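# Stand the coat stand upright inside the yellow tape

## Task

Get the coat stand upright so that each of its four feet lies fully within the yellow-taped area and none rests on the tape itself; a toppled or leaning stand counts as a failure.

## Robot and tools

ROBOT. TidyBot++: a mobile base 0.54 m long, 0.50 m wide and 0.38 m tall on four driven casters, carrying a single seven-joint arm with a two-finger gripper. The shoulder sits 0.12 m ahead of the base centre and 0.68 m above the floor. Segments: upper arm 0.42 m, forearm 0.31 m, hand 0.31 m. Cameras: base_camera and wrist_camera, which looks along the hand. The arm begins folded, hand pointing down, sticking out up to 0.08 m ahead of the base. Brief outside tugs or pushes on held or loose items can happen.

FRAMES. Everything is in metres and radians. Base frame: origin on the floor below the base centre, x ahead, y to the left, z up. hand_pose uses this frame and marks the point between the finger pads; the hand's own z axis runs out along the fingers, and the fingers close along its y axis. Odometry frame: where the base frame was when the scene began. base_odometry counts wheel rotation only (slip looks like travel); its heading runs -3.142 to 3.142, positive to the left. base_tilt is in degrees, forward and right positive.

move. Arguments base, joints, target and speeds form the action; cameras and blocking do not. Motions in one action start at once.
- base: an object of relative offsets from where the base last reported itself (or where it is now, if a move was still running), measured along its current axes: translate_m (ahead positive, -2 to 2 m), strafe_m (left positive, -2 to 2 m), rotate_rad (counter-clockwise seen from above positive, -6.3 to 6.3 rad). translate_m plus strafe_m make one straight drive to the resulting point.
- joints: absolute targets keyed by name, in radians: joint_1_rad (vertical turn of the whole arm, positive clockwise from above, i.e. opposite to heading), joint_2_rad shoulder (-2.249 to 2.249, 0 = upper arm vertical, positive leans ahead), joint_3_rad, joint_4_rad elbow (-2.579 to 2.579, 0 = straight), joint_5_rad, joint_6_rad wrist (-2.099 to 2.099), joint_7_rad (hand roll; pointing down, positive is counter-clockwise from above). Joints 1, 3, 5, 7 are unbounded and go the short way, so step under half a turn. gripper_pos is unitless, 0 open to 1 closed; gap is roughly 85 x (1 - gripper_pos) mm. Done tolerances: 0.039 rad for joints 1-4, 0.095 for 5-7, 0.03 for the gripper.
- target: one list of seven numbers for the single arm, an absolute hand pose in the base frame: x, y, z in metres, then quaternion qw, qx, qy, qz. Alongside it, joints may contain only gripper_pos. The solver picks joint angles itself, favours the folded shape, may curve or overshoot, and usually settles within about 3 cm; fix position by adding (wanted minus read hand_pose) to your last target. To hold still, resend hand_target, not hand_pose. Unreachable poses wander up to 10 s then time_out.
- speeds: top-speed caps for this action only: translate_m and strafe_m 0.05 to 0.5 m/s (give one key for a combined drive), rotate_rad 0.1 to 1.57 rad/s.
- blocking: true or absent waits until everything rests; false returns in about 0.5 s while motion continues (check with wait(0), line "earlier move"). A new move overrides only what it names.
- cameras: list from base_camera, wrist_camera, all; absent or ["all"] gives every camera, [] none.
No action runs over 15 s; base drives cut off at 14 s.

wait: seconds from 0 to 10, plus cameras; returns early once running moves rest. stop: brakes all your running motions (cameras optional). zoom_image: camera plus region [x0, y0, x1, y1] in pixels, origin at top-left, at most 504 by 504, from that camera's latest image. finished_scene: scene, the current scene's number; irreversible, the stand must stay in place unaided.

RESULTS. Status words: done, moving, off_target (resting away from target, may still push), stopped, contact_stop, time_out, not_followed, torque_fault, limit_stop_at_motor_heat. "joint command not followed" or "pose unreachable" with "cause:" means a safety check withheld the arm targets (self-collision); there is no check against hitting the base. Other lines: hand_pose, hand_target, joint_positions, motor_effort in percent (bracket = peak), Motor temperatures per joint, MOTOR HOT, ARM HIT, on_its_own, pictures (image order). Quiet values are omitted. Images may lag the state slightly; trust images over hand_pose, which can be 1-2 cm off.

CAUTIONS. A refused call, or any stop you did not order, cancels the remaining move/wait/finished_scene calls in that reply. Keep the robot upright: snagging the arm above about 0.6 m while driving, pulling sideways on a raised hand, or reaching far out can tip it; backing away or retracting the arm recovers. Joint torque limits: 104.5 N m for joints 1-4, 51.3 for 5-7; exceeding one freezes the arm for 10 s. Loads sag the arm and heat motors; at 75 °C the arm goes limp for 30-60 s. Do not drop, slam or release a moving stand, shove hard, or grip a resting part tightly; closed fingers squeeze 100-150 N. A hand pointing down reaches only about 0.94 m high, near the base.

Each tool is called after "Emit:" as a command line: name --argument value for each argument, lists and objects as JSON in quotes; but a table of rows of numbers goes row by row, as --pt "numbers of a row", without its own name.

## Session

Emit:
move

Scene clock: 0.00 s.
Motor temperatures (°C): [33 35 30 33 38 40 33]
base_odometry: x=+0.000 y=+0.000 heading=+0.000
base_tilt: forward=+0.3 right=+0.5
base_status: not commanded
joint_positions: joint_1_rad=-0.015 joint_2_rad=-0.369 joint_3_rad=+3.144 joint_4_rad=-2.511 joint_5_rad=+0.030 joint_6_rad=-0.866 joint_7_rad=+1.545 gripper_pos=+0.000
joint_status: not commanded
motor_effort: joint_1_rad=-1 joint_2_rad=-3 joint_3_rad=+1 joint_4_rad=+15 joint_5_rad=+0 joint_6_rad=+1 joint_7_rad=+0
hand_pose: x=+0.2731 y=-0.0038 z=+0.5958 quat_wxyz=(+0.010, +0.998, +0.002, +0.067) (m; base frame)
hand_target: x=+0.2732 y=-0.0038 z=+0.5959 quat_wxyz=(+0.010, +0.998, +0.002, +0.067) (m; base frame)
hand_status: not commanded
pictures: base_camera, wrist_camera
Images, in order (width x height): base_camera 644x364, wrist_camera 644x476.

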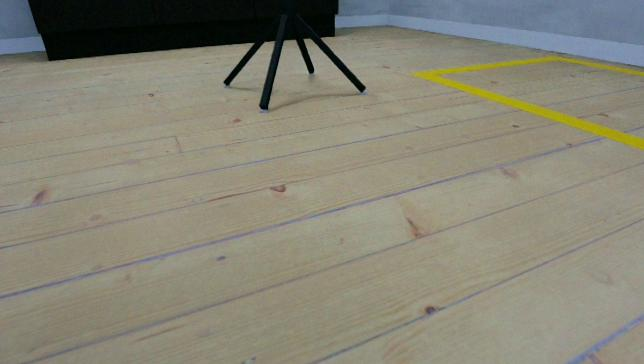

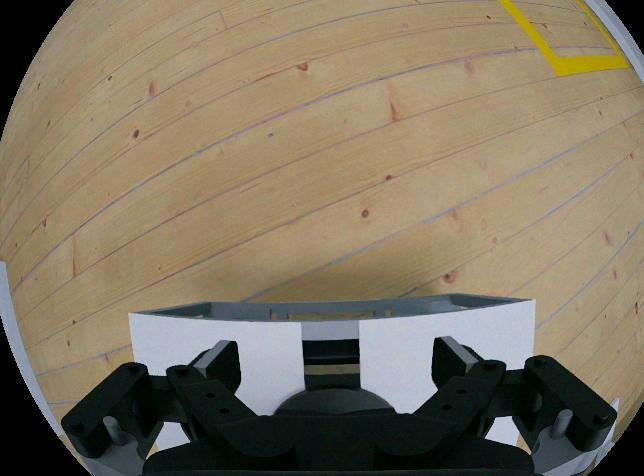

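Emit:
move --joints '{"joint_6_rad": 0.35}'

Scene clock: 18.43 s.
move: done
base_odometry: x=+0.000 y=+0.000 heading=+0.000
base_tilt: forward=+0.3 right=+0.5
joint_positions: joint_1_rad=-0.015 joint_2_rad=-0.369 joint_3_rad=+3.144 joint_4_rad=-2.510 joint_5_rad=+0.030 joint_6_rad=+0.322 joint_7_rad=+1.545 gripper_pos=+0.000
joint_status: all done
motor_effort: joint_1_rad=-1(2) joint_2_rad=-7(7) joint_3_rad=+1(1) joint_4_rad=+20(21) joint_5_rad=+0(1) joint_6_rad=+8(9) joint_7_rad=+0(1)
hand_pose: x=+0.5334 y=+0.0092 z=+0.8281 quat_wxyz=(-0.007, +0.789, +0.008, +0.614) (m; base frame)
pictures: base_camera, wrist_camera

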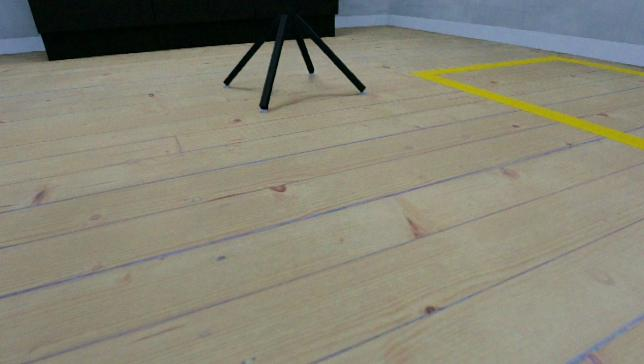

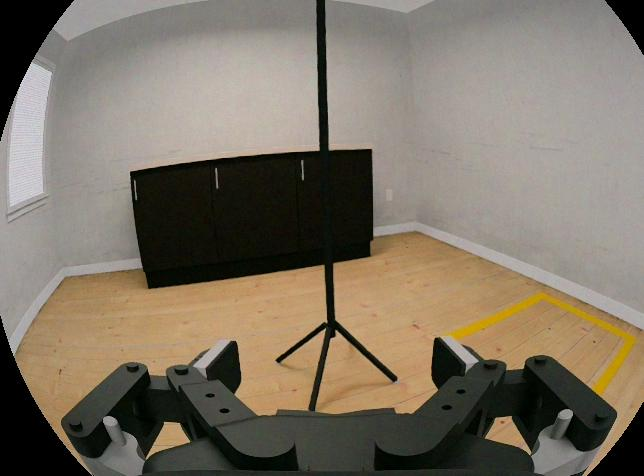

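Emit:
move --joints '{"joint_6_rad": 1.1}' --cameras '["wrist_camera"]'

Emit:
move --joints '{"joint_6_rad": 0.35, "joint_1_rad": 0.6}' --cameras '["wrist_camera"]'

Scene clock: 28.43 s.
move: done
base_odometry: x=+0.000 y=+0.000 heading=+0.000
base_tilt: forward=+0.4 right=+0.5
joint_positions: joint_1_rad=-0.015 joint_2_rad=-0.369 joint_3_rad=+3.144 joint_4_rad=-2.511 joint_5_rad=+0.030 joint_6_rad=+1.074 joint_7_rad=+1.545 gripper_pos=+0.000
joint_status: all done
motor_effort: joint_1_rad=-2(2) joint_2_rad=-6(8) joint_3_rad=+1(1) joint_4_rad=+20(23) joint_5_rad=-1(1) joint_6_rad=+8(9) joint_7_rad=+0(1)
hand_pose: x=+0.5042 y=+0.0139 z=+1.0544 quat_wxyz=(-0.017, +0.509, +0.011, +0.861) (m; base frame)
pictures: wrist_camera

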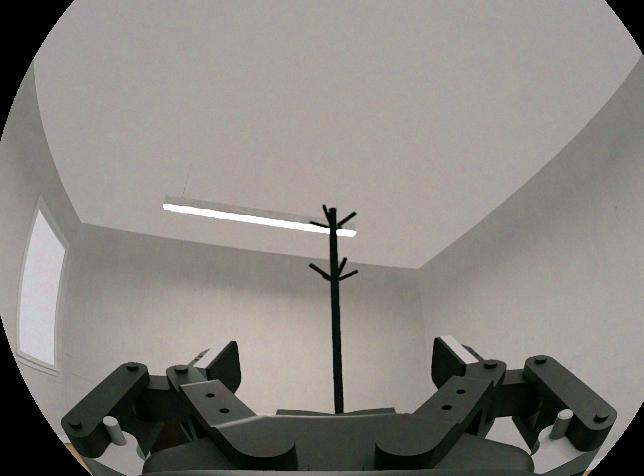

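Scene clock: 30.63 s.
move: done
base_odometry: x=+0.000 y=+0.000 heading=+0.000
base_tilt: forward=+0.4 right=+0.4
joint_positions: joint_1_rad=+0.574 joint_2_rad=-0.369 joint_3_rad=+3.144 joint_4_rad=-2.511 joint_5_rad=+0.030 joint_6_rad=+0.393 joint_7_rad=+1.545 gripper_pos=+0.000
joint_status: all done
motor_effort: joint_1_rad=-1(3) joint_2_rad=-7(8) joint_3_rad=+1(2) joint_4_rad=+20(21) joint_5_rad=-1(1) joint_6_rad=+8(9) joint_7_rad=+0(1)
hand_pose: x=+0.4729 y=-0.2244 z=+0.8495 quat_wxyz=(+0.178, +0.736, -0.214, +0.616) (m; base frame)
pictures: wrist_camera

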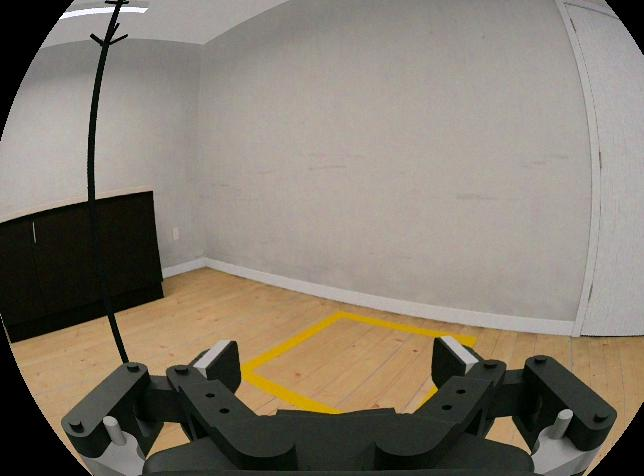

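Emit:
move --joints '{"joint_6_rad": 0.35, "joint_1_rad": 0.0}' --base '{"translate_m": 0.5}'

Scene clock: 53.87 s.
move: done
base_odometry: x=+0.500 y=+0.000 heading=+0.001
base_tilt: forward=+0.3 right=+0.5
base_status: done
joint_positions: joint_1_rad=+0.026 joint_2_rad=-0.368 joint_3_rad=+3.144 joint_4_rad=-2.511 joint_5_rad=+0.030 joint_6_rad=+0.389 joint_7_rad=+1.545 gripper_pos=+0.000
joint_status: all done
motor_effort: joint_1_rad=+0(4) joint_2_rad=-7(10) joint_3_rad=+1(2) joint_4_rad=+21(21) joint_5_rad=-1(1) joint_6_rad=+8(9) joint_7_rad=+0(1)
hand_pose: x=+0.5381 y=-0.0072 z=+0.8476 quat_wxyz=(+0.005, +0.769, -0.007, +0.640) (m; base frame)
pictures: base_camera, wrist_camera

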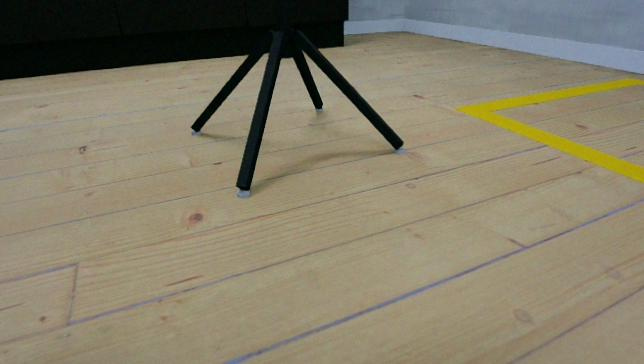

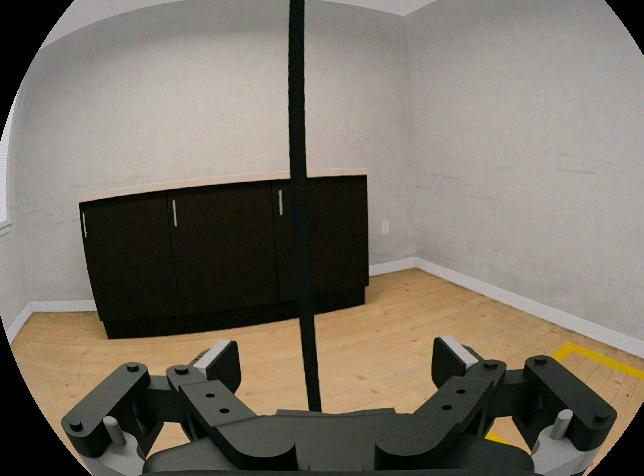

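Emit:
move --joints '{"joint_1_rad": 0.0, "joint_2_rad": -0.07, "joint_4_rad": -2.425, "joint_6_rad": 0.764}'

Scene clock: 86.07 s.
move: done
base_odometry: x=+0.500 y=+0.000 heading=+0.001
base_tilt: forward=+0.4 right=+0.5
joint_positions: joint_1_rad=+0.026 joint_2_rad=-0.082 joint_3_rad=+3.144 joint_4_rad=-2.442 joint_5_rad=+0.030 joint_6_rad=+0.733 joint_7_rad=+1.545 gripper_pos=+0.000
joint_status: all done
motor_effort: joint_1_rad=-2(3) joint_2_rad=-15(17) joint_3_rad=+0(1) joint_4_rad=+18(21) joint_5_rad=+0(1) joint_6_rad=+9(9) joint_7_rad=+0(1)
hand_pose: x=+0.6167 y=-0.0067 z=+0.8605 quat_wxyz=(+0.001, +0.727, -0.005, +0.687) (m; base frame)
pictures: base_camera, wrist_camera

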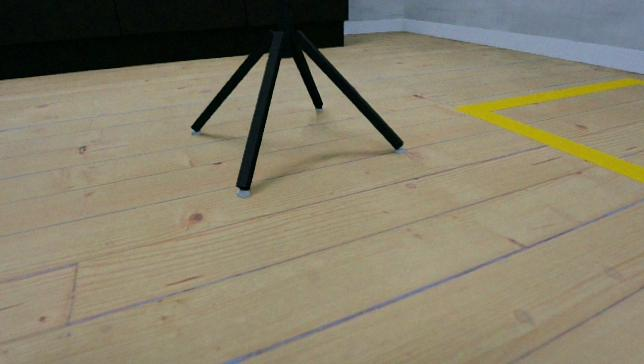

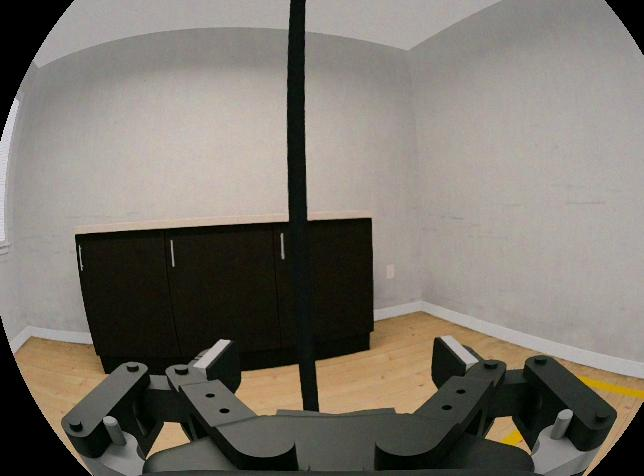

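Emit:
move --base '{"translate_m": 0.25, "strafe_m": 0.03}'

Scene clock: 95.27 s.
move: done
base_odometry: x=+0.750 y=+0.030 heading=+0.000
base_tilt: forward=+0.3 right=+0.5
base_status: done
joint_positions: joint_1_rad=+0.025 joint_2_rad=-0.073 joint_3_rad=+3.144 joint_4_rad=-2.436 joint_5_rad=+0.030 joint_6_rad=+0.737 joint_7_rad=+1.545 gripper_pos=+0.000
motor_effort: joint_1_rad=-1(3) joint_2_rad=-16(18) joint_3_rad=+0(2) joint_4_rad=+18(19) joint_5_rad=+0(1) joint_6_rad=+8(9) joint_7_rad=+0(1)
hand_pose: x=+0.6198 y=-0.0065 z=+0.8602 quat_wxyz=(+0.001, +0.727, -0.005, +0.687) (m; base frame)
pictures: base_camera, wrist_camera

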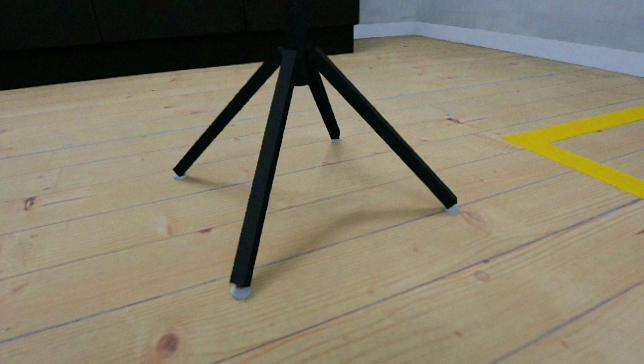

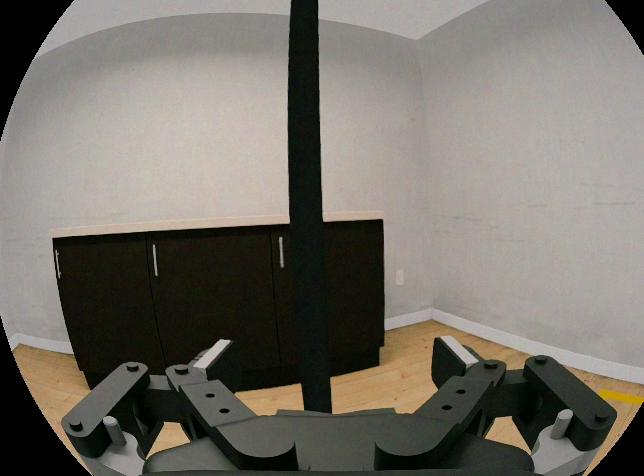

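Emit:
move --base '{"translate_m": 0.14, "strafe_m": 0.018}' --speeds '{"translate_m": 0.2}'

Scene clock: 108.40 s.
move: done
base_odometry: x=+0.891 y=+0.048 heading=+0.000
base_tilt: forward=+0.3 right=+0.5
base_status: done
joint_positions: joint_1_rad=+0.025 joint_2_rad=-0.072 joint_3_rad=+3.144 joint_4_rad=-2.436 joint_5_rad=+0.030 joint_6_rad=+0.738 joint_7_rad=+1.545 gripper_pos=+0.000
motor_effort: joint_1_rad=-2(2) joint_2_rad=-16(18) joint_3_rad=+0(1) joint_4_rad=+18(19) joint_5_rad=+0(1) joint_6_rad=+8(9) joint_7_rad=+0(1)
hand_pose: x=+0.6202 y=-0.0063 z=+0.8600 quat_wxyz=(+0.001, +0.727, -0.005, +0.687) (m; base frame)
pictures: base_camera, wrist_camera

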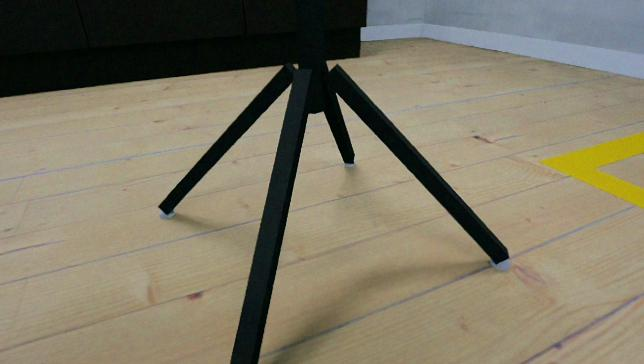

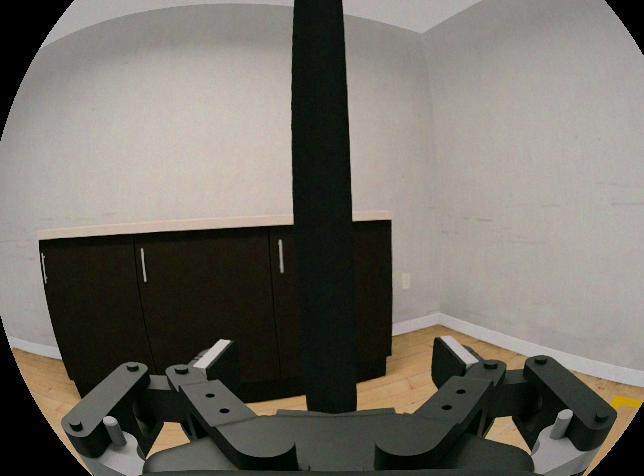

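Emit:
move --base '{"translate_m": 0.04, "strafe_m": 0.004}' --speeds '{"translate_m": 0.1}' --cameras '["wrist_camera"]'

Scene clock: 119.60 s.
move: done
base_odometry: x=+0.931 y=+0.052 heading=+0.000
base_tilt: forward=+0.4 right=+0.5
base_status: done
joint_positions: joint_1_rad=+0.025 joint_2_rad=-0.071 joint_3_rad=+3.144 joint_4_rad=-2.436 joint_5_rad=+0.030 joint_6_rad=+0.738 joint_7_rad=+1.545 gripper_pos=+0.000
motor_effort: joint_1_rad=+0(2) joint_2_rad=-16(18) joint_3_rad=+1(1) joint_4_rad=+18(19) joint_5_rad=+0(1) joint_6_rad=+8(9) joint_7_rad=+0(1)
hand_pose: x=+0.6203 y=-0.0062 z=+0.8599 quat_wxyz=(+0.001, +0.727, -0.004, +0.687) (m; base frame)
pictures: wrist_camera

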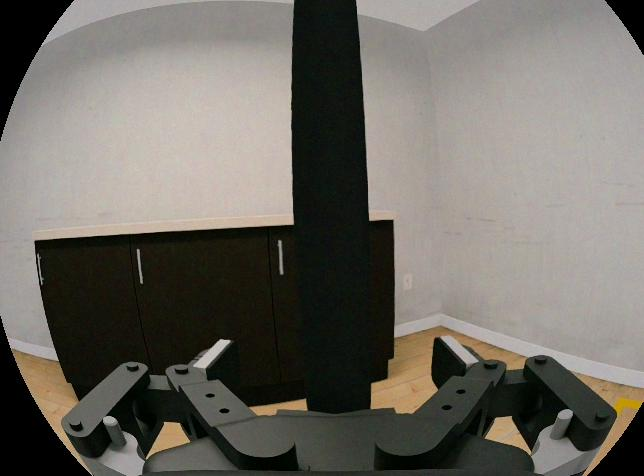

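Emit:
move --joints '{"gripper_pos": 0.5}' --cameras '["wrist_camera"]'

Scene clock: 124.30 s.
move: done
base_odometry: x=+0.931 y=+0.052 heading=+0.000
base_tilt: forward=+0.4 right=+0.4
joint_positions: joint_1_rad=+0.025 joint_2_rad=-0.071 joint_3_rad=+3.144 joint_4_rad=-2.436 joint_5_rad=+0.030 joint_6_rad=+0.738 joint_7_rad=+1.545 gripper_pos=+0.500
joint_status: all done
motor_effort: joint_1_rad=-1(1) joint_2_rad=-16(16) joint_3_rad=+1(1) joint_4_rad=+18(18) joint_5_rad=+0(1) joint_6_rad=+8(9) joint_7_rad=+0(0)
hand_pose: x=+0.6203 y=-0.0062 z=+0.8599 quat_wxyz=(+0.001, +0.727, -0.004, +0.687) (m; base frame)
pictures: wrist_camera

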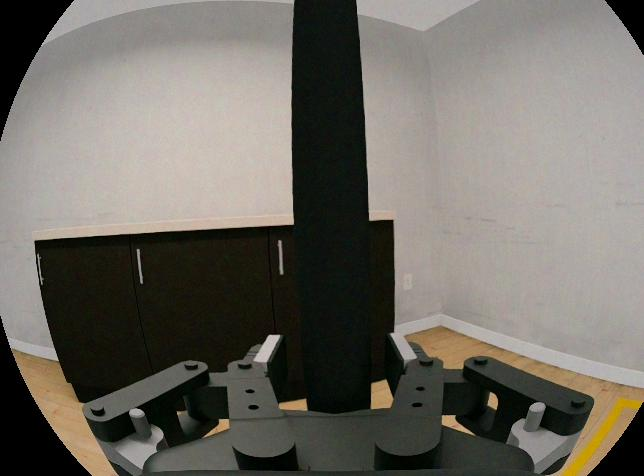

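Emit:
move --joints '{"gripper_pos": 0.8}'

Scene clock: 130.43 s.
move: off_target
base_odometry: x=+0.931 y=+0.052 heading=+0.000
base_tilt: forward=+0.3 right=+0.5
joint_positions: joint_1_rad=+0.024 joint_2_rad=-0.071 joint_3_rad=+3.145 joint_4_rad=-2.436 joint_5_rad=+0.030 joint_6_rad=+0.739 joint_7_rad=+1.545 gripper_pos=+0.698
joint_status: gripper_pos off_target (ended at +0.698, target +0.800)
motor_effort: joint_1_rad=-2(3) joint_2_rad=-13(16) joint_3_rad=+0(2) joint_4_rad=+21(21) joint_5_rad=+0(3) joint_6_rad=+8(9) joint_7_rad=-1(1)
hand_pose: x=+0.6202 y=-0.0062 z=+0.8600 quat_wxyz=(+0.001, +0.727, -0.005, +0.687) (m; base frame)
pictures: base_camera, wrist_camera

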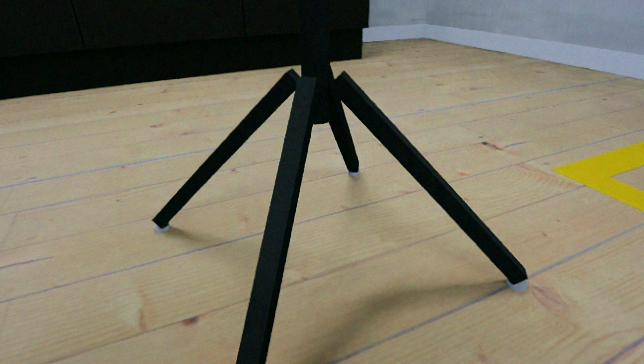

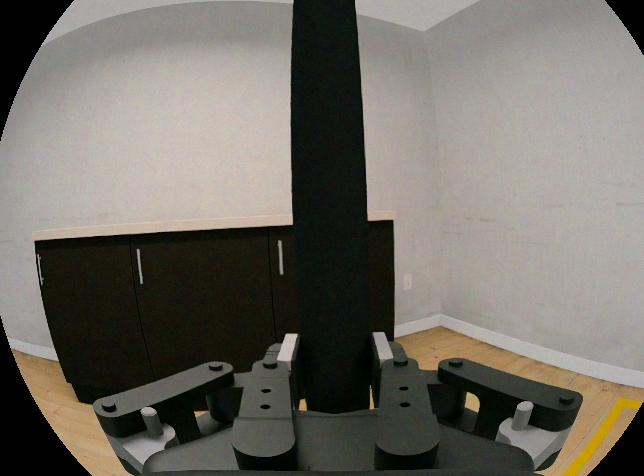

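Emit:
move --joints '{"gripper_pos": 1.0}' --cameras '[]'

Emit:
move --joints '{"joint_2_rad": -0.123, "joint_4_rad": -2.364, "joint_6_rad": 0.65}'

Scene clock: 139.57 s.
move: off_target
base_odometry: x=+0.931 y=+0.052 heading=+0.000
base_tilt: forward=+0.3 right=+0.4
joint_positions: joint_1_rad=+0.024 joint_2_rad=-0.071 joint_3_rad=+3.145 joint_4_rad=-2.436 joint_5_rad=+0.030 joint_6_rad=+0.739 joint_7_rad=+1.545 gripper_pos=+0.698
joint_status: gripper_pos off_target (ended at +0.698, target +1.000)
motor_effort: joint_1_rad=-2(2) joint_2_rad=-13(13) joint_3_rad=+0(0) joint_4_rad=+21(21) joint_5_rad=+0(1) joint_6_rad=+9(9) joint_7_rad=+0(1)
hand_pose: x=+0.6202 y=-0.0062 z=+0.8600 quat_wxyz=(+0.001, +0.727, -0.005, +0.687) (m; base frame)
pictures: none

Scene clock: 140.33 s.
move: off_target
base_odometry: x=+0.931 y=+0.052 heading=+0.000
base_tilt: forward=+0.4 right=+0.4
joint_positions: joint_1_rad=+0.021 joint_2_rad=-0.091 joint_3_rad=+3.145 joint_4_rad=-2.405 joint_5_rad=+0.030 joint_6_rad=+0.656 joint_7_rad=+1.545 gripper_pos=+0.698
joint_status: joint_4_rad off_target (ended at -2.405, target -2.364); the others done
motor_effort: joint_1_rad=-1(2) joint_2_rad=-15(16) joint_3_rad=+2(2) joint_4_rad=+24(24) joint_5_rad=-2(2) joint_6_rad=+10(12) joint_7_rad=-2(2)
hand_pose: x=+0.6222 y=-0.0054 z=+0.8612 quat_wxyz=(+0.001, +0.737, -0.004, +0.676) (m; base frame)
pictures: base_camera, wrist_camera

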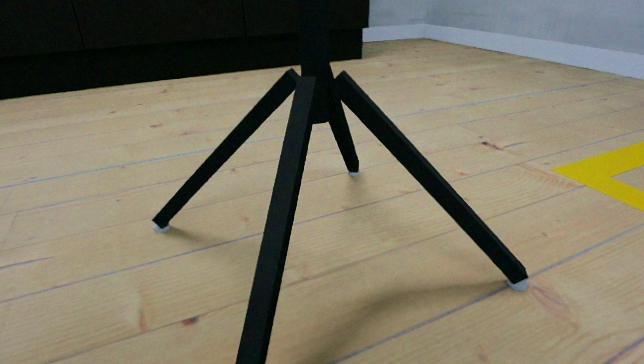

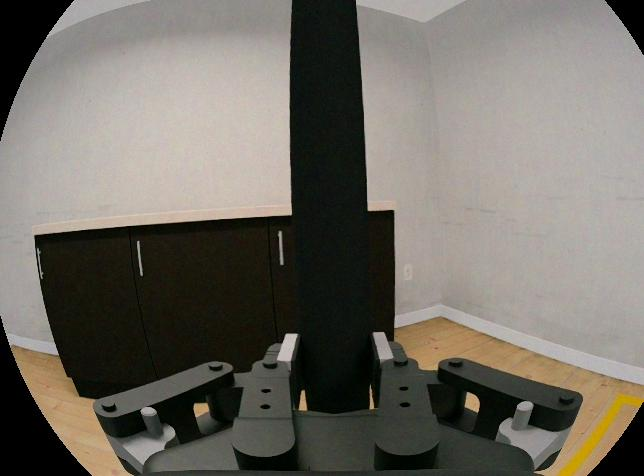

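Emit:
move --joints '{"joint_2_rad": -0.176, "joint_4_rad": -2.302, "joint_6_rad": 0.6}'

Scene clock: 147.37 s.
move: off_target
base_odometry: x=+0.931 y=+0.052 heading=+0.000
base_tilt: forward=+0.4 right=+0.4
joint_positions: joint_1_rad=+0.020 joint_2_rad=-0.105 joint_3_rad=+3.145 joint_4_rad=-2.374 joint_5_rad=+0.030 joint_6_rad=+0.584 joint_7_rad=+1.545 gripper_pos=+0.698
joint_status: joint_2_rad off_target (ended at -0.105, target -0.176); joint_4_rad off_target (ended at -2.374, target -2.302); the others done
motor_effort: joint_1_rad=+1(1) joint_2_rad=-22(22) joint_3_rad=+2(2) joint_4_rad=+30(30) joint_5_rad=-1(2) joint_6_rad=+17(17) joint_7_rad=-1(2)
hand_pose: x=+0.6250 y=-0.0053 z=+0.8632 quat_wxyz=(+0.001, +0.746, -0.004, +0.666) (m; base frame)
pictures: base_camera, wrist_camera

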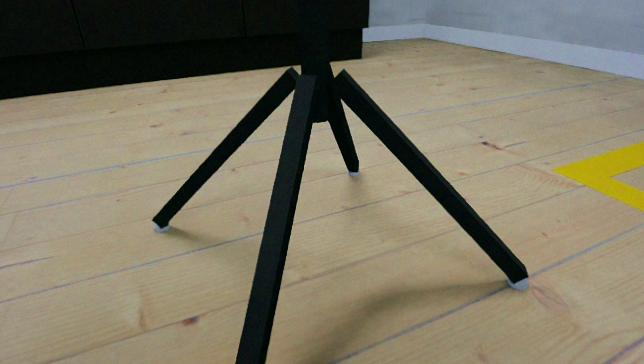

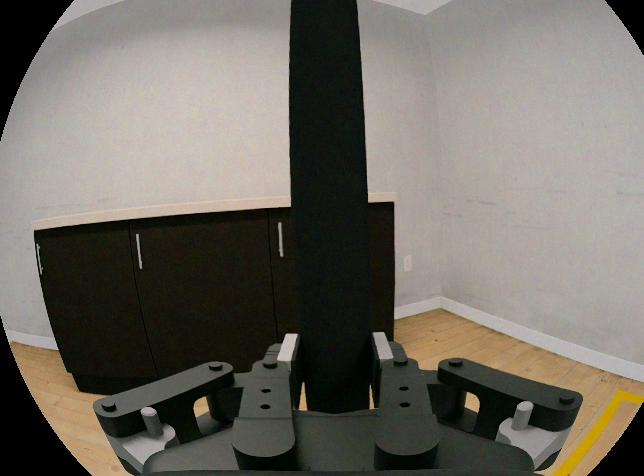

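Emit:
move --joints '{"joint_2_rad": -0.26, "joint_4_rad": -2.21, "joint_6_rad": 0.58}'

Scene clock: 161.53 s.
move: off_target
base_odometry: x=+0.931 y=+0.052 heading=+0.000
base_tilt: forward=+0.4 right=+0.5
joint_positions: joint_1_rad=+0.020 joint_2_rad=-0.119 joint_3_rad=+3.145 joint_4_rad=-2.337 joint_5_rad=+0.030 joint_6_rad=+0.506 joint_7_rad=+1.545 gripper_pos=+0.698
joint_status: joint_2_rad off_target (ended at -0.119, target -0.260); joint_4_rad off_target (ended at -2.337, target -2.210); the others done
motor_effort: joint_1_rad=+0(1) joint_2_rad=-34(34) joint_3_rad=+1(2) joint_4_rad=+41(41) joint_5_rad=-1(2) joint_6_rad=+26(27) joint_7_rad=-1(1)
hand_pose: x=+0.6279 y=-0.0060 z=+0.8660 quat_wxyz=(+0.002, +0.755, -0.004, +0.655) (m; base frame)
pictures: base_camera, wrist_camera

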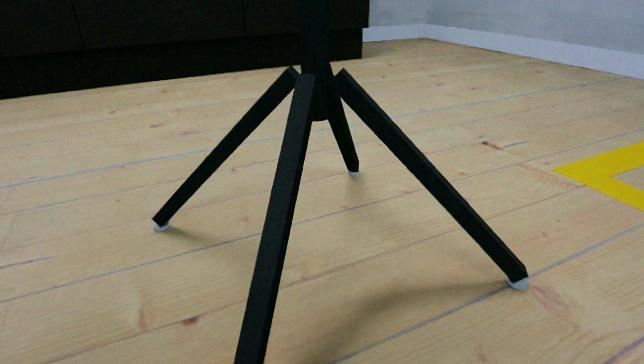

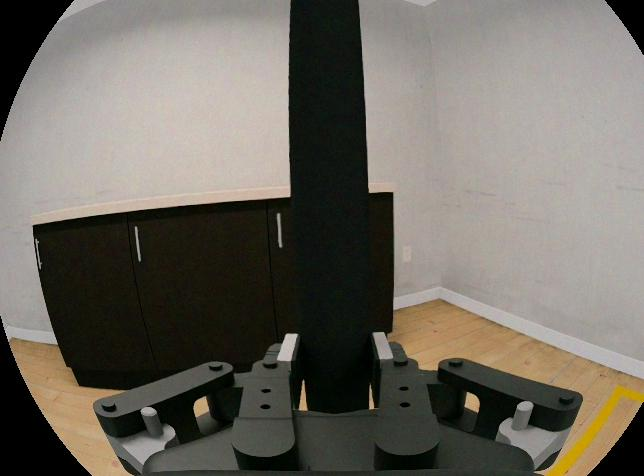

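Emit:
move --joints '{"joint_2_rad": -0.34, "joint_4_rad": -2.13, "joint_6_rad": 0.60}'

Scene clock: 174.77 s.
move: off_target
base_odometry: x=+0.931 y=+0.052 heading=+0.000
base_tilt: forward=+0.4 right=+0.4
joint_positions: joint_1_rad=+0.020 joint_2_rad=-0.153 joint_3_rad=+3.145 joint_4_rad=-2.299 joint_5_rad=+0.030 joint_6_rad=+0.469 joint_7_rad=+1.545 gripper_pos=+0.699
joint_status: joint_2_rad off_target (ended at -0.153, target -0.340); joint_4_rad off_target (ended at -2.299, target -2.130); joint_6_rad off_target (ended at +0.469, target +0.600)
motor_effort: joint_1_rad=+0(2) joint_2_rad=-41(44) joint_3_rad=+1(1) joint_4_rad=+50(50) joint_5_rad=+0(2) joint_6_rad=+35(36) joint_7_rad=+0(1)
hand_pose: x=+0.6283 y=-0.0064 z=+0.8938 quat_wxyz=(+0.003, +0.744, -0.004, +0.669) (m; base frame)
pictures: base_camera, wrist_camera

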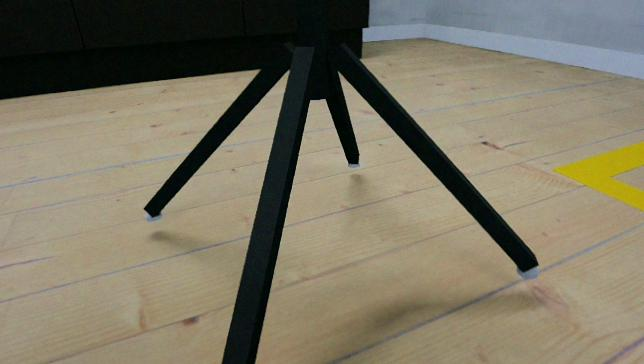

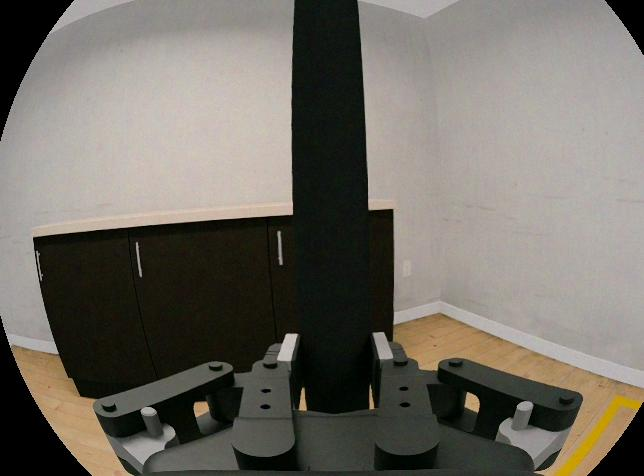

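Emit:
move --base '{"translate_m": -0.03, "strafe_m": -0.54}' --speeds '{"strafe_m": 0.2}'

Scene clock: 197.63 s.
move: done
base_odometry: x=+0.901 y=-0.488 heading=+0.000
base_tilt: forward=+0.4 right=+0.5
base_status: done
joint_positions: joint_1_rad=+0.010 joint_2_rad=-0.154 joint_3_rad=+3.147 joint_4_rad=-2.297 joint_5_rad=+0.030 joint_6_rad=+0.469 joint_7_rad=+1.545 gripper_pos=+0.699
motor_effort: joint_1_rad=-1(4) joint_2_rad=-41(43) joint_3_rad=+1(4) joint_4_rad=+50(51) joint_5_rad=+0(2) joint_6_rad=+35(36) joint_7_rad=+1(1)
hand_pose: x=+0.6284 y=-0.0022 z=+0.8955 quat_wxyz=(+0.000, +0.742, -0.001, +0.670) (m; base frame)
pictures: base_camera, wrist_camera

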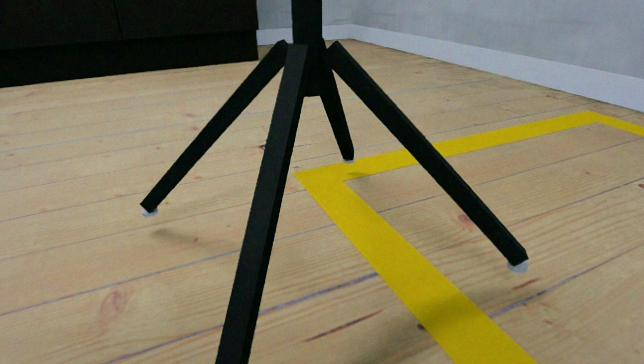

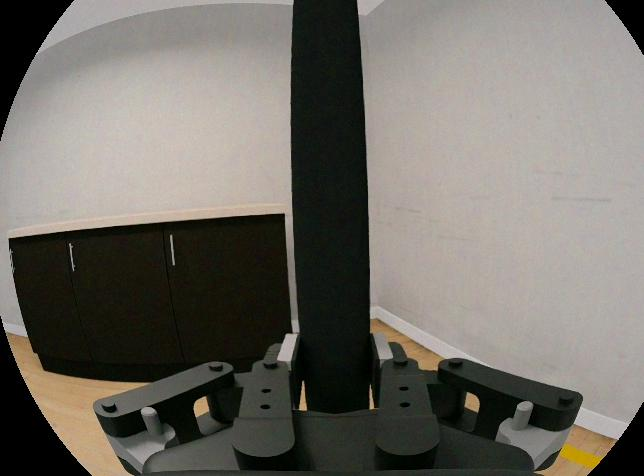

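Emit:
move --base '{"translate_m": -0.03, "strafe_m": -0.57}' --speeds '{"strafe_m": 0.2}'

Scene clock: 209.37 s.
move: done
base_odometry: x=+0.871 y=-1.058 heading=+0.000
base_tilt: forward=+0.3 right=+0.5
base_status: done
joint_positions: joint_1_rad=+0.007 joint_2_rad=-0.155 joint_3_rad=+3.147 joint_4_rad=-2.297 joint_5_rad=+0.030 joint_6_rad=+0.469 joint_7_rad=+1.545 gripper_pos=+0.699
motor_effort: joint_1_rad=-1(4) joint_2_rad=-41(44) joint_3_rad=+1(4) joint_4_rad=+50(51) joint_5_rad=+0(2) joint_6_rad=+34(36) joint_7_rad=+0(1)
hand_pose: x=+0.6283 y=-0.0006 z=+0.8958 quat_wxyz=(-0.001, +0.742, +0.000, +0.670) (m; base frame)
pictures: base_camera, wrist_camera

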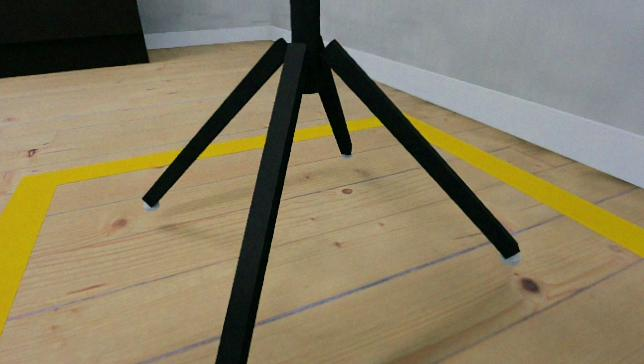

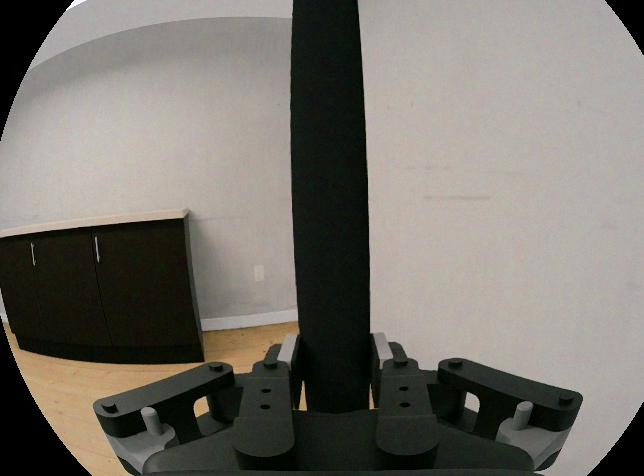

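Emit:
move --joints '{"joint_2_rad": -0.318, "joint_4_rad": -2.152, "joint_6_rad": 0.597}' --cameras '[]'

Emit:
move --joints '{"joint_2_rad": -0.297, "joint_4_rad": -2.172, "joint_6_rad": 0.594}' --cameras '["base_camera"]'

Emit:
move --joints '{"joint_2_rad": -0.275, "joint_4_rad": -2.194, "joint_6_rad": 0.59}' --cameras '["base_camera", "wrist_camera"]'

Scene clock: 228.23 s.
move: off_target
base_odometry: x=+0.871 y=-1.058 heading=+0.000
base_tilt: forward=+0.4 right=+0.5
joint_positions: joint_1_rad=+0.007 joint_2_rad=-0.155 joint_3_rad=+3.147 joint_4_rad=-2.300 joint_5_rad=+0.030 joint_6_rad=+0.469 joint_7_rad=+1.545 gripper_pos=+0.699
joint_status: joint_2_rad off_target (ended at -0.155, target -0.318); joint_4_rad off_target (ended at -2.300, target -2.152); joint_6_rad off_target (ended at +0.469, target +0.597)
motor_effort: joint_1_rad=+0(2) joint_2_rad=-41(42) joint_3_rad=+1(1) joint_4_rad=+49(51) joint_5_rad=-1(1) joint_6_rad=+34(36) joint_7_rad=+0(0)
hand_pose: x=+0.6277 y=-0.0006 z=+0.8939 quat_wxyz=(-0.001, +0.743, +0.000, +0.669) (m; base frame)
pictures: none

Scene clock: 228.87 s.
move: off_target
base_odometry: x=+0.871 y=-1.058 heading=+0.000
base_tilt: forward=+0.3 right=+0.4
joint_positions: joint_1_rad=+0.007 joint_2_rad=-0.153 joint_3_rad=+3.147 joint_4_rad=-2.310 joint_5_rad=+0.030 joint_6_rad=+0.469 joint_7_rad=+1.545 gripper_pos=+0.699
joint_status: joint_2_rad off_target (ended at -0.153, target -0.297); joint_4_rad off_target (ended at -2.310, target -2.172); joint_6_rad off_target (ended at +0.469, target +0.594)
motor_effort: joint_1_rad=-1(2) joint_2_rad=-41(42) joint_3_rad=+1(1) joint_4_rad=+49(50) joint_5_rad=+0(1) joint_6_rad=+35(35) joint_7_rad=+0(1)
hand_pose: x=+0.6261 y=-0.0006 z=+0.8874 quat_wxyz=(-0.001, +0.747, +0.000, +0.664) (m; base frame)
pictures: base_camera

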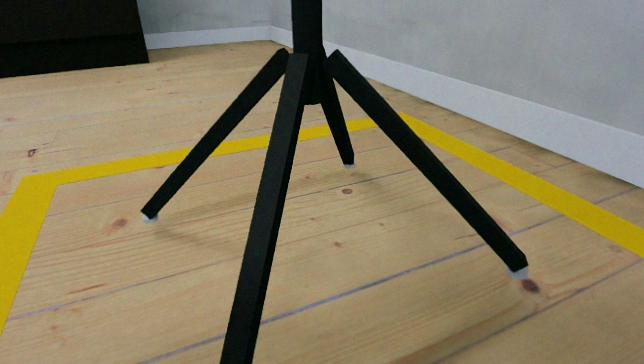

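Scene clock: 229.70 s.
move: off_target
base_odometry: x=+0.871 y=-1.058 heading=+0.000
base_tilt: forward=+0.4 right=+0.5
joint_positions: joint_1_rad=+0.007 joint_2_rad=-0.140 joint_3_rad=+3.147 joint_4_rad=-2.325 joint_5_rad=+0.030 joint_6_rad=+0.470 joint_7_rad=+1.545 gripper_pos=+0.700
joint_status: joint_2_rad off_target (ended at -0.140, target -0.275); joint_4_rad off_target (ended at -2.325, target -2.194); joint_6_rad off_target (ended at +0.470, target +0.590)
motor_effort: joint_1_rad=-1(2) joint_2_rad=-38(42) joint_3_rad=+1(2) joint_4_rad=+46(50) joint_5_rad=-1(1) joint_6_rad=+32(36) joint_7_rad=+0(1)
hand_pose: x=+0.6252 y=-0.0005 z=+0.8722 quat_wxyz=(-0.001, +0.756, +0.000, +0.654) (m; base frame)
pictures: base_camera, wrist_camera

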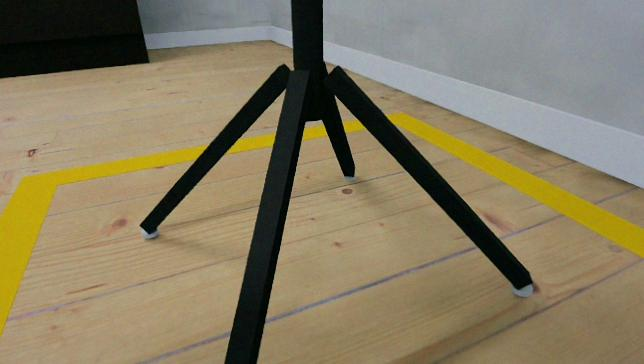

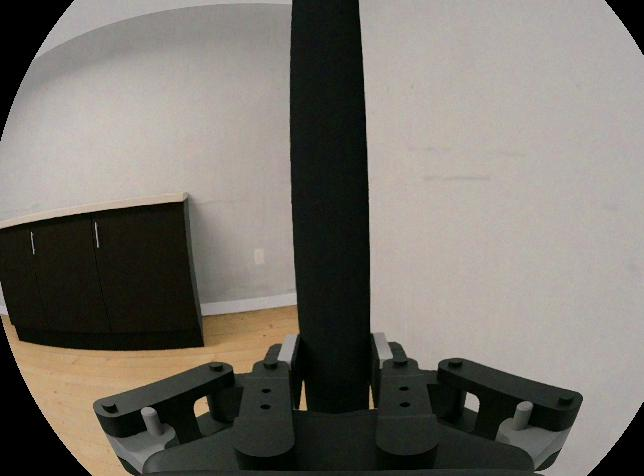

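Emit:
move --joints '{"joint_2_rad": -0.22, "joint_4_rad": -2.25, "joint_6_rad": 0.55}' --cameras '[]'

Emit:
move --joints '{"joint_2_rad": -0.16, "joint_4_rad": -2.305, "joint_6_rad": 0.515}' --cameras '["base_camera", "wrist_camera"]'

Scene clock: 236.73 s.
move: off_target
base_odometry: x=+0.871 y=-1.058 heading=+0.000
base_tilt: forward=+0.4 right=+0.5
joint_positions: joint_1_rad=+0.007 joint_2_rad=-0.140 joint_3_rad=+3.147 joint_4_rad=-2.327 joint_5_rad=+0.030 joint_6_rad=+0.470 joint_7_rad=+1.545 gripper_pos=+0.700
joint_status: joint_2_rad off_target (ended at -0.140, target -0.220); joint_4_rad off_target (ended at -2.327, target -2.250); the others done
motor_effort: joint_1_rad=+0(1) joint_2_rad=-29(39) joint_3_rad=+2(2) joint_4_rad=+38(47) joint_5_rad=-1(2) joint_6_rad=+24(32) joint_7_rad=-1(1)
hand_pose: x=+0.6250 y=-0.0005 z=+0.8712 quat_wxyz=(-0.001, +0.757, +0.000, +0.653) (m; base frame)
pictures: none

Scene clock: 237.50 s.
move: done
base_odometry: x=+0.871 y=-1.058 heading=+0.000
base_tilt: forward=+0.4 right=+0.5
joint_positions: joint_1_rad=+0.007 joint_2_rad=-0.139 joint_3_rad=+3.147 joint_4_rad=-2.331 joint_5_rad=+0.030 joint_6_rad=+0.473 joint_7_rad=+1.545 gripper_pos=+0.700
joint_status: all done
motor_effort: joint_1_rad=+1(2) joint_2_rad=-18(29) joint_3_rad=+2(3) joint_4_rad=+28(38) joint_5_rad=-1(2) joint_6_rad=+14(23) joint_7_rad=+0(1)
hand_pose: x=+0.6244 y=-0.0005 z=+0.8697 quat_wxyz=(-0.001, +0.757, +0.000, +0.653) (m; base frame)
pictures: base_camera, wrist_camera

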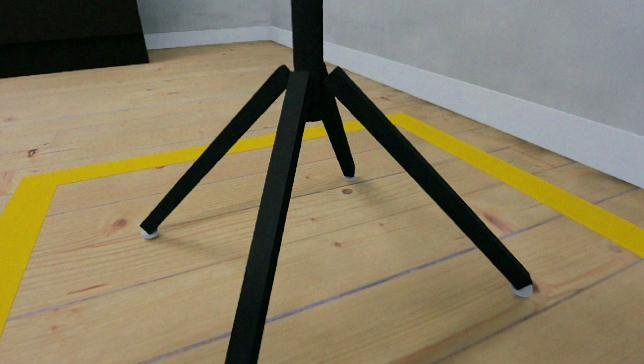

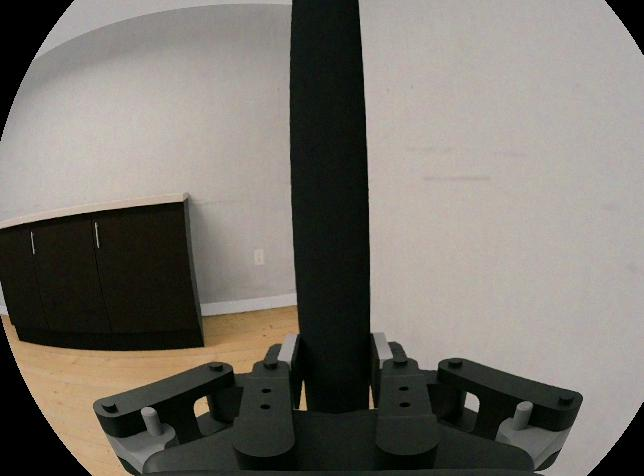

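Emit:
move --joints '{"joint_2_rad": -0.142, "joint_4_rad": -2.325, "joint_6_rad": 0.495}' --cameras '[]'

Emit:
move --joints '{"gripper_pos": 0.66}' --cameras '["base_camera", "wrist_camera"]'

Scene clock: 253.93 s.
move: done
base_odometry: x=+0.871 y=-1.058 heading=+0.000
base_tilt: forward=+0.3 right=+0.5
joint_positions: joint_1_rad=+0.007 joint_2_rad=-0.139 joint_3_rad=+3.146 joint_4_rad=-2.332 joint_5_rad=+0.030 joint_6_rad=+0.473 joint_7_rad=+1.545 gripper_pos=+0.700
joint_status: all done
motor_effort: joint_1_rad=+1(2) joint_2_rad=-14(19) joint_3_rad=+3(3) joint_4_rad=+24(29) joint_5_rad=-2(2) joint_6_rad=+10(14) joint_7_rad=-1(1)
hand_pose: x=+0.6242 y=-0.0002 z=+0.8690 quat_wxyz=(-0.002, +0.758, +0.000, +0.652) (m; base frame)
pictures: none

Scene clock: 254.67 s.
move: done
base_odometry: x=+0.871 y=-1.058 heading=+0.000
base_tilt: forward=+0.4 right=+0.4
joint_positions: joint_1_rad=+0.007 joint_2_rad=-0.139 joint_3_rad=+3.146 joint_4_rad=-2.332 joint_5_rad=+0.030 joint_6_rad=+0.473 joint_7_rad=+1.545 gripper_pos=+0.659
joint_status: all done
motor_effort: joint_1_rad=+1(2) joint_2_rad=-13(16) joint_3_rad=+3(3) joint_4_rad=+24(26) joint_5_rad=-1(2) joint_6_rad=+10(12) joint_7_rad=-1(1)
hand_pose: x=+0.6240 y=+0.0000 z=+0.8687 quat_wxyz=(-0.002, +0.758, +0.000, +0.652) (m; base frame)
pictures: base_camera, wrist_camera

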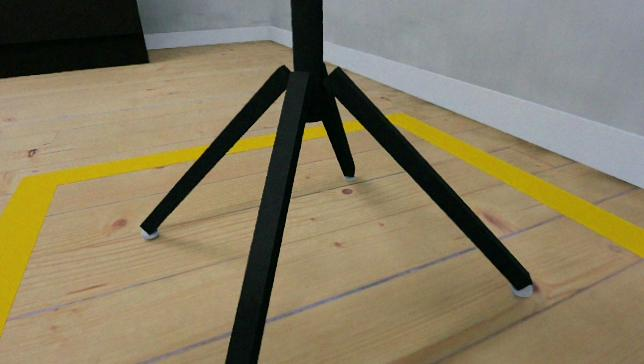

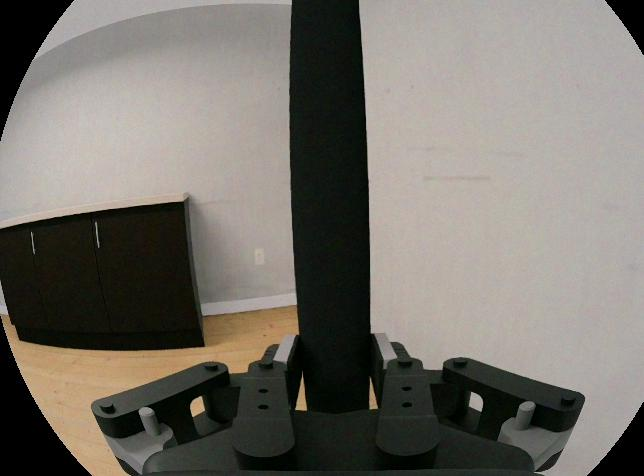

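Stable. Open fully and back off.

Emit:
move --joints '{"gripper_pos": 0.0}' --cameras '[]'

Emit:
move --base '{"translate_m": -0.2}' --speeds '{"translate_m": 0.15}' --cameras '["base_camera", "wrist_camera"]'

Emit:
move --base '{"translate_m": -0.4}' --cameras '["base_camera", "wrist_camera"]'

Scene clock: 260.70 s.
move: done
base_odometry: x=+0.871 y=-1.058 heading=+0.000
base_tilt: forward=+0.3 right=+0.5
joint_positions: joint_1_rad=+0.007 joint_2_rad=-0.139 joint_3_rad=+3.146 joint_4_rad=-2.329 joint_5_rad=+0.030 joint_6_rad=+0.476 joint_7_rad=+1.545 gripper_pos=+0.000
joint_status: all done
motor_effort: joint_1_rad=+0(2) joint_2_rad=-15(16) joint_3_rad=+1(4) joint_4_rad=+20(24) joint_5_rad=+0(1) joint_6_rad=+8(10) joint_7_rad=+0(1)
hand_pose: x=+0.6248 y=+0.0000 z=+0.8712 quat_wxyz=(-0.002, +0.756, +0.000, +0.654) (m; base frame)
pictures: none

Scene clock: 262.70 s.
move: done
base_odometry: x=+0.671 y=-1.058 heading=+0.000
base_tilt: forward=+0.4 right=+0.5
base_status: done
joint_positions: joint_1_rad=+0.007 joint_2_rad=-0.138 joint_3_rad=+3.146 joint_4_rad=-2.329 joint_5_rad=+0.030 joint_6_rad=+0.476 joint_7_rad=+1.545 gripper_pos=+0.000
motor_effort: joint_1_rad=-1(2) joint_2_rad=-15(17) joint_3_rad=+0(1) joint_4_rad=+20(21) joint_5_rad=+0(1) joint_6_rad=+8(9) joint_7_rad=+0(1)
hand_pose: x=+0.6249 y=+0.0000 z=+0.8710 quat_wxyz=(-0.002, +0.756, +0.000, +0.654) (m; base frame)
pictures: base_camera, wrist_camera

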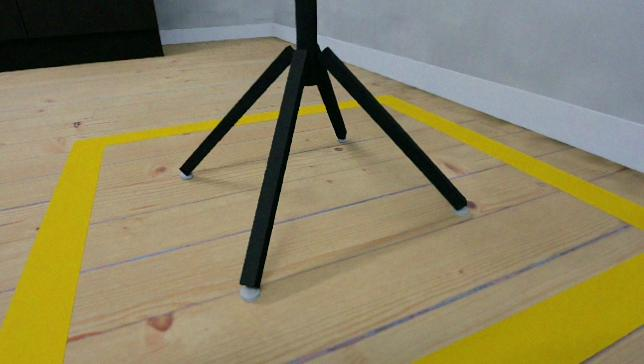

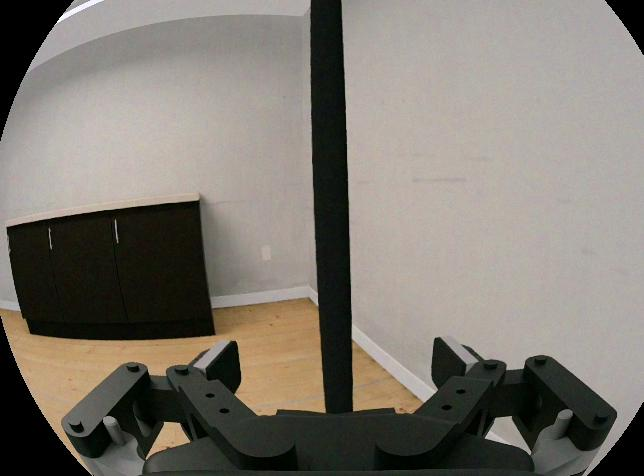

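Scene clock: 264.83 s.
move: done
base_odometry: x=+0.271 y=-1.059 heading=+0.000
base_tilt: forward=+0.3 right=+0.4
base_status: done
joint_positions: joint_1_rad=+0.007 joint_2_rad=-0.138 joint_3_rad=+3.146 joint_4_rad=-2.329 joint_5_rad=+0.030 joint_6_rad=+0.476 joint_7_rad=+1.545 gripper_pos=+0.000
motor_effort: joint_1_rad=-1(2) joint_2_rad=-15(17) joint_3_rad=+0(1) joint_4_rad=+20(21) joint_5_rad=+0(1) joint_6_rad=+8(9) joint_7_rad=+0(1)
hand_pose: x=+0.6249 y=+0.0000 z=+0.8711 quat_wxyz=(-0.002, +0.756, +0.000, +0.654) (m; base frame)
pictures: base_camera, wrist_camera

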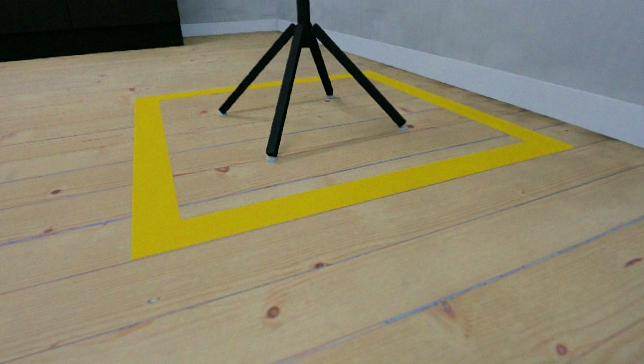

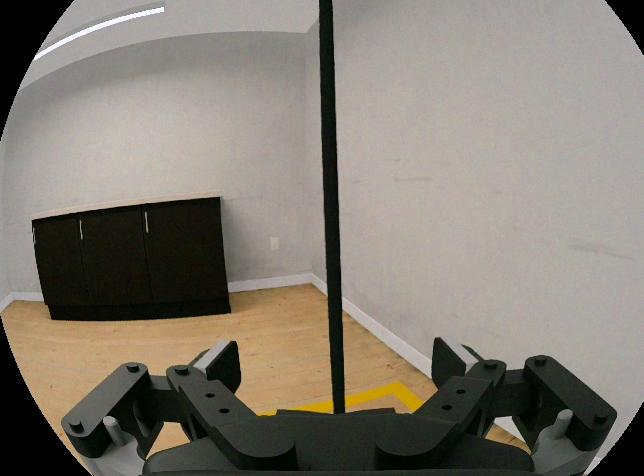

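Emit:
finished_scene --scene 1

The scene is finished: the task was done.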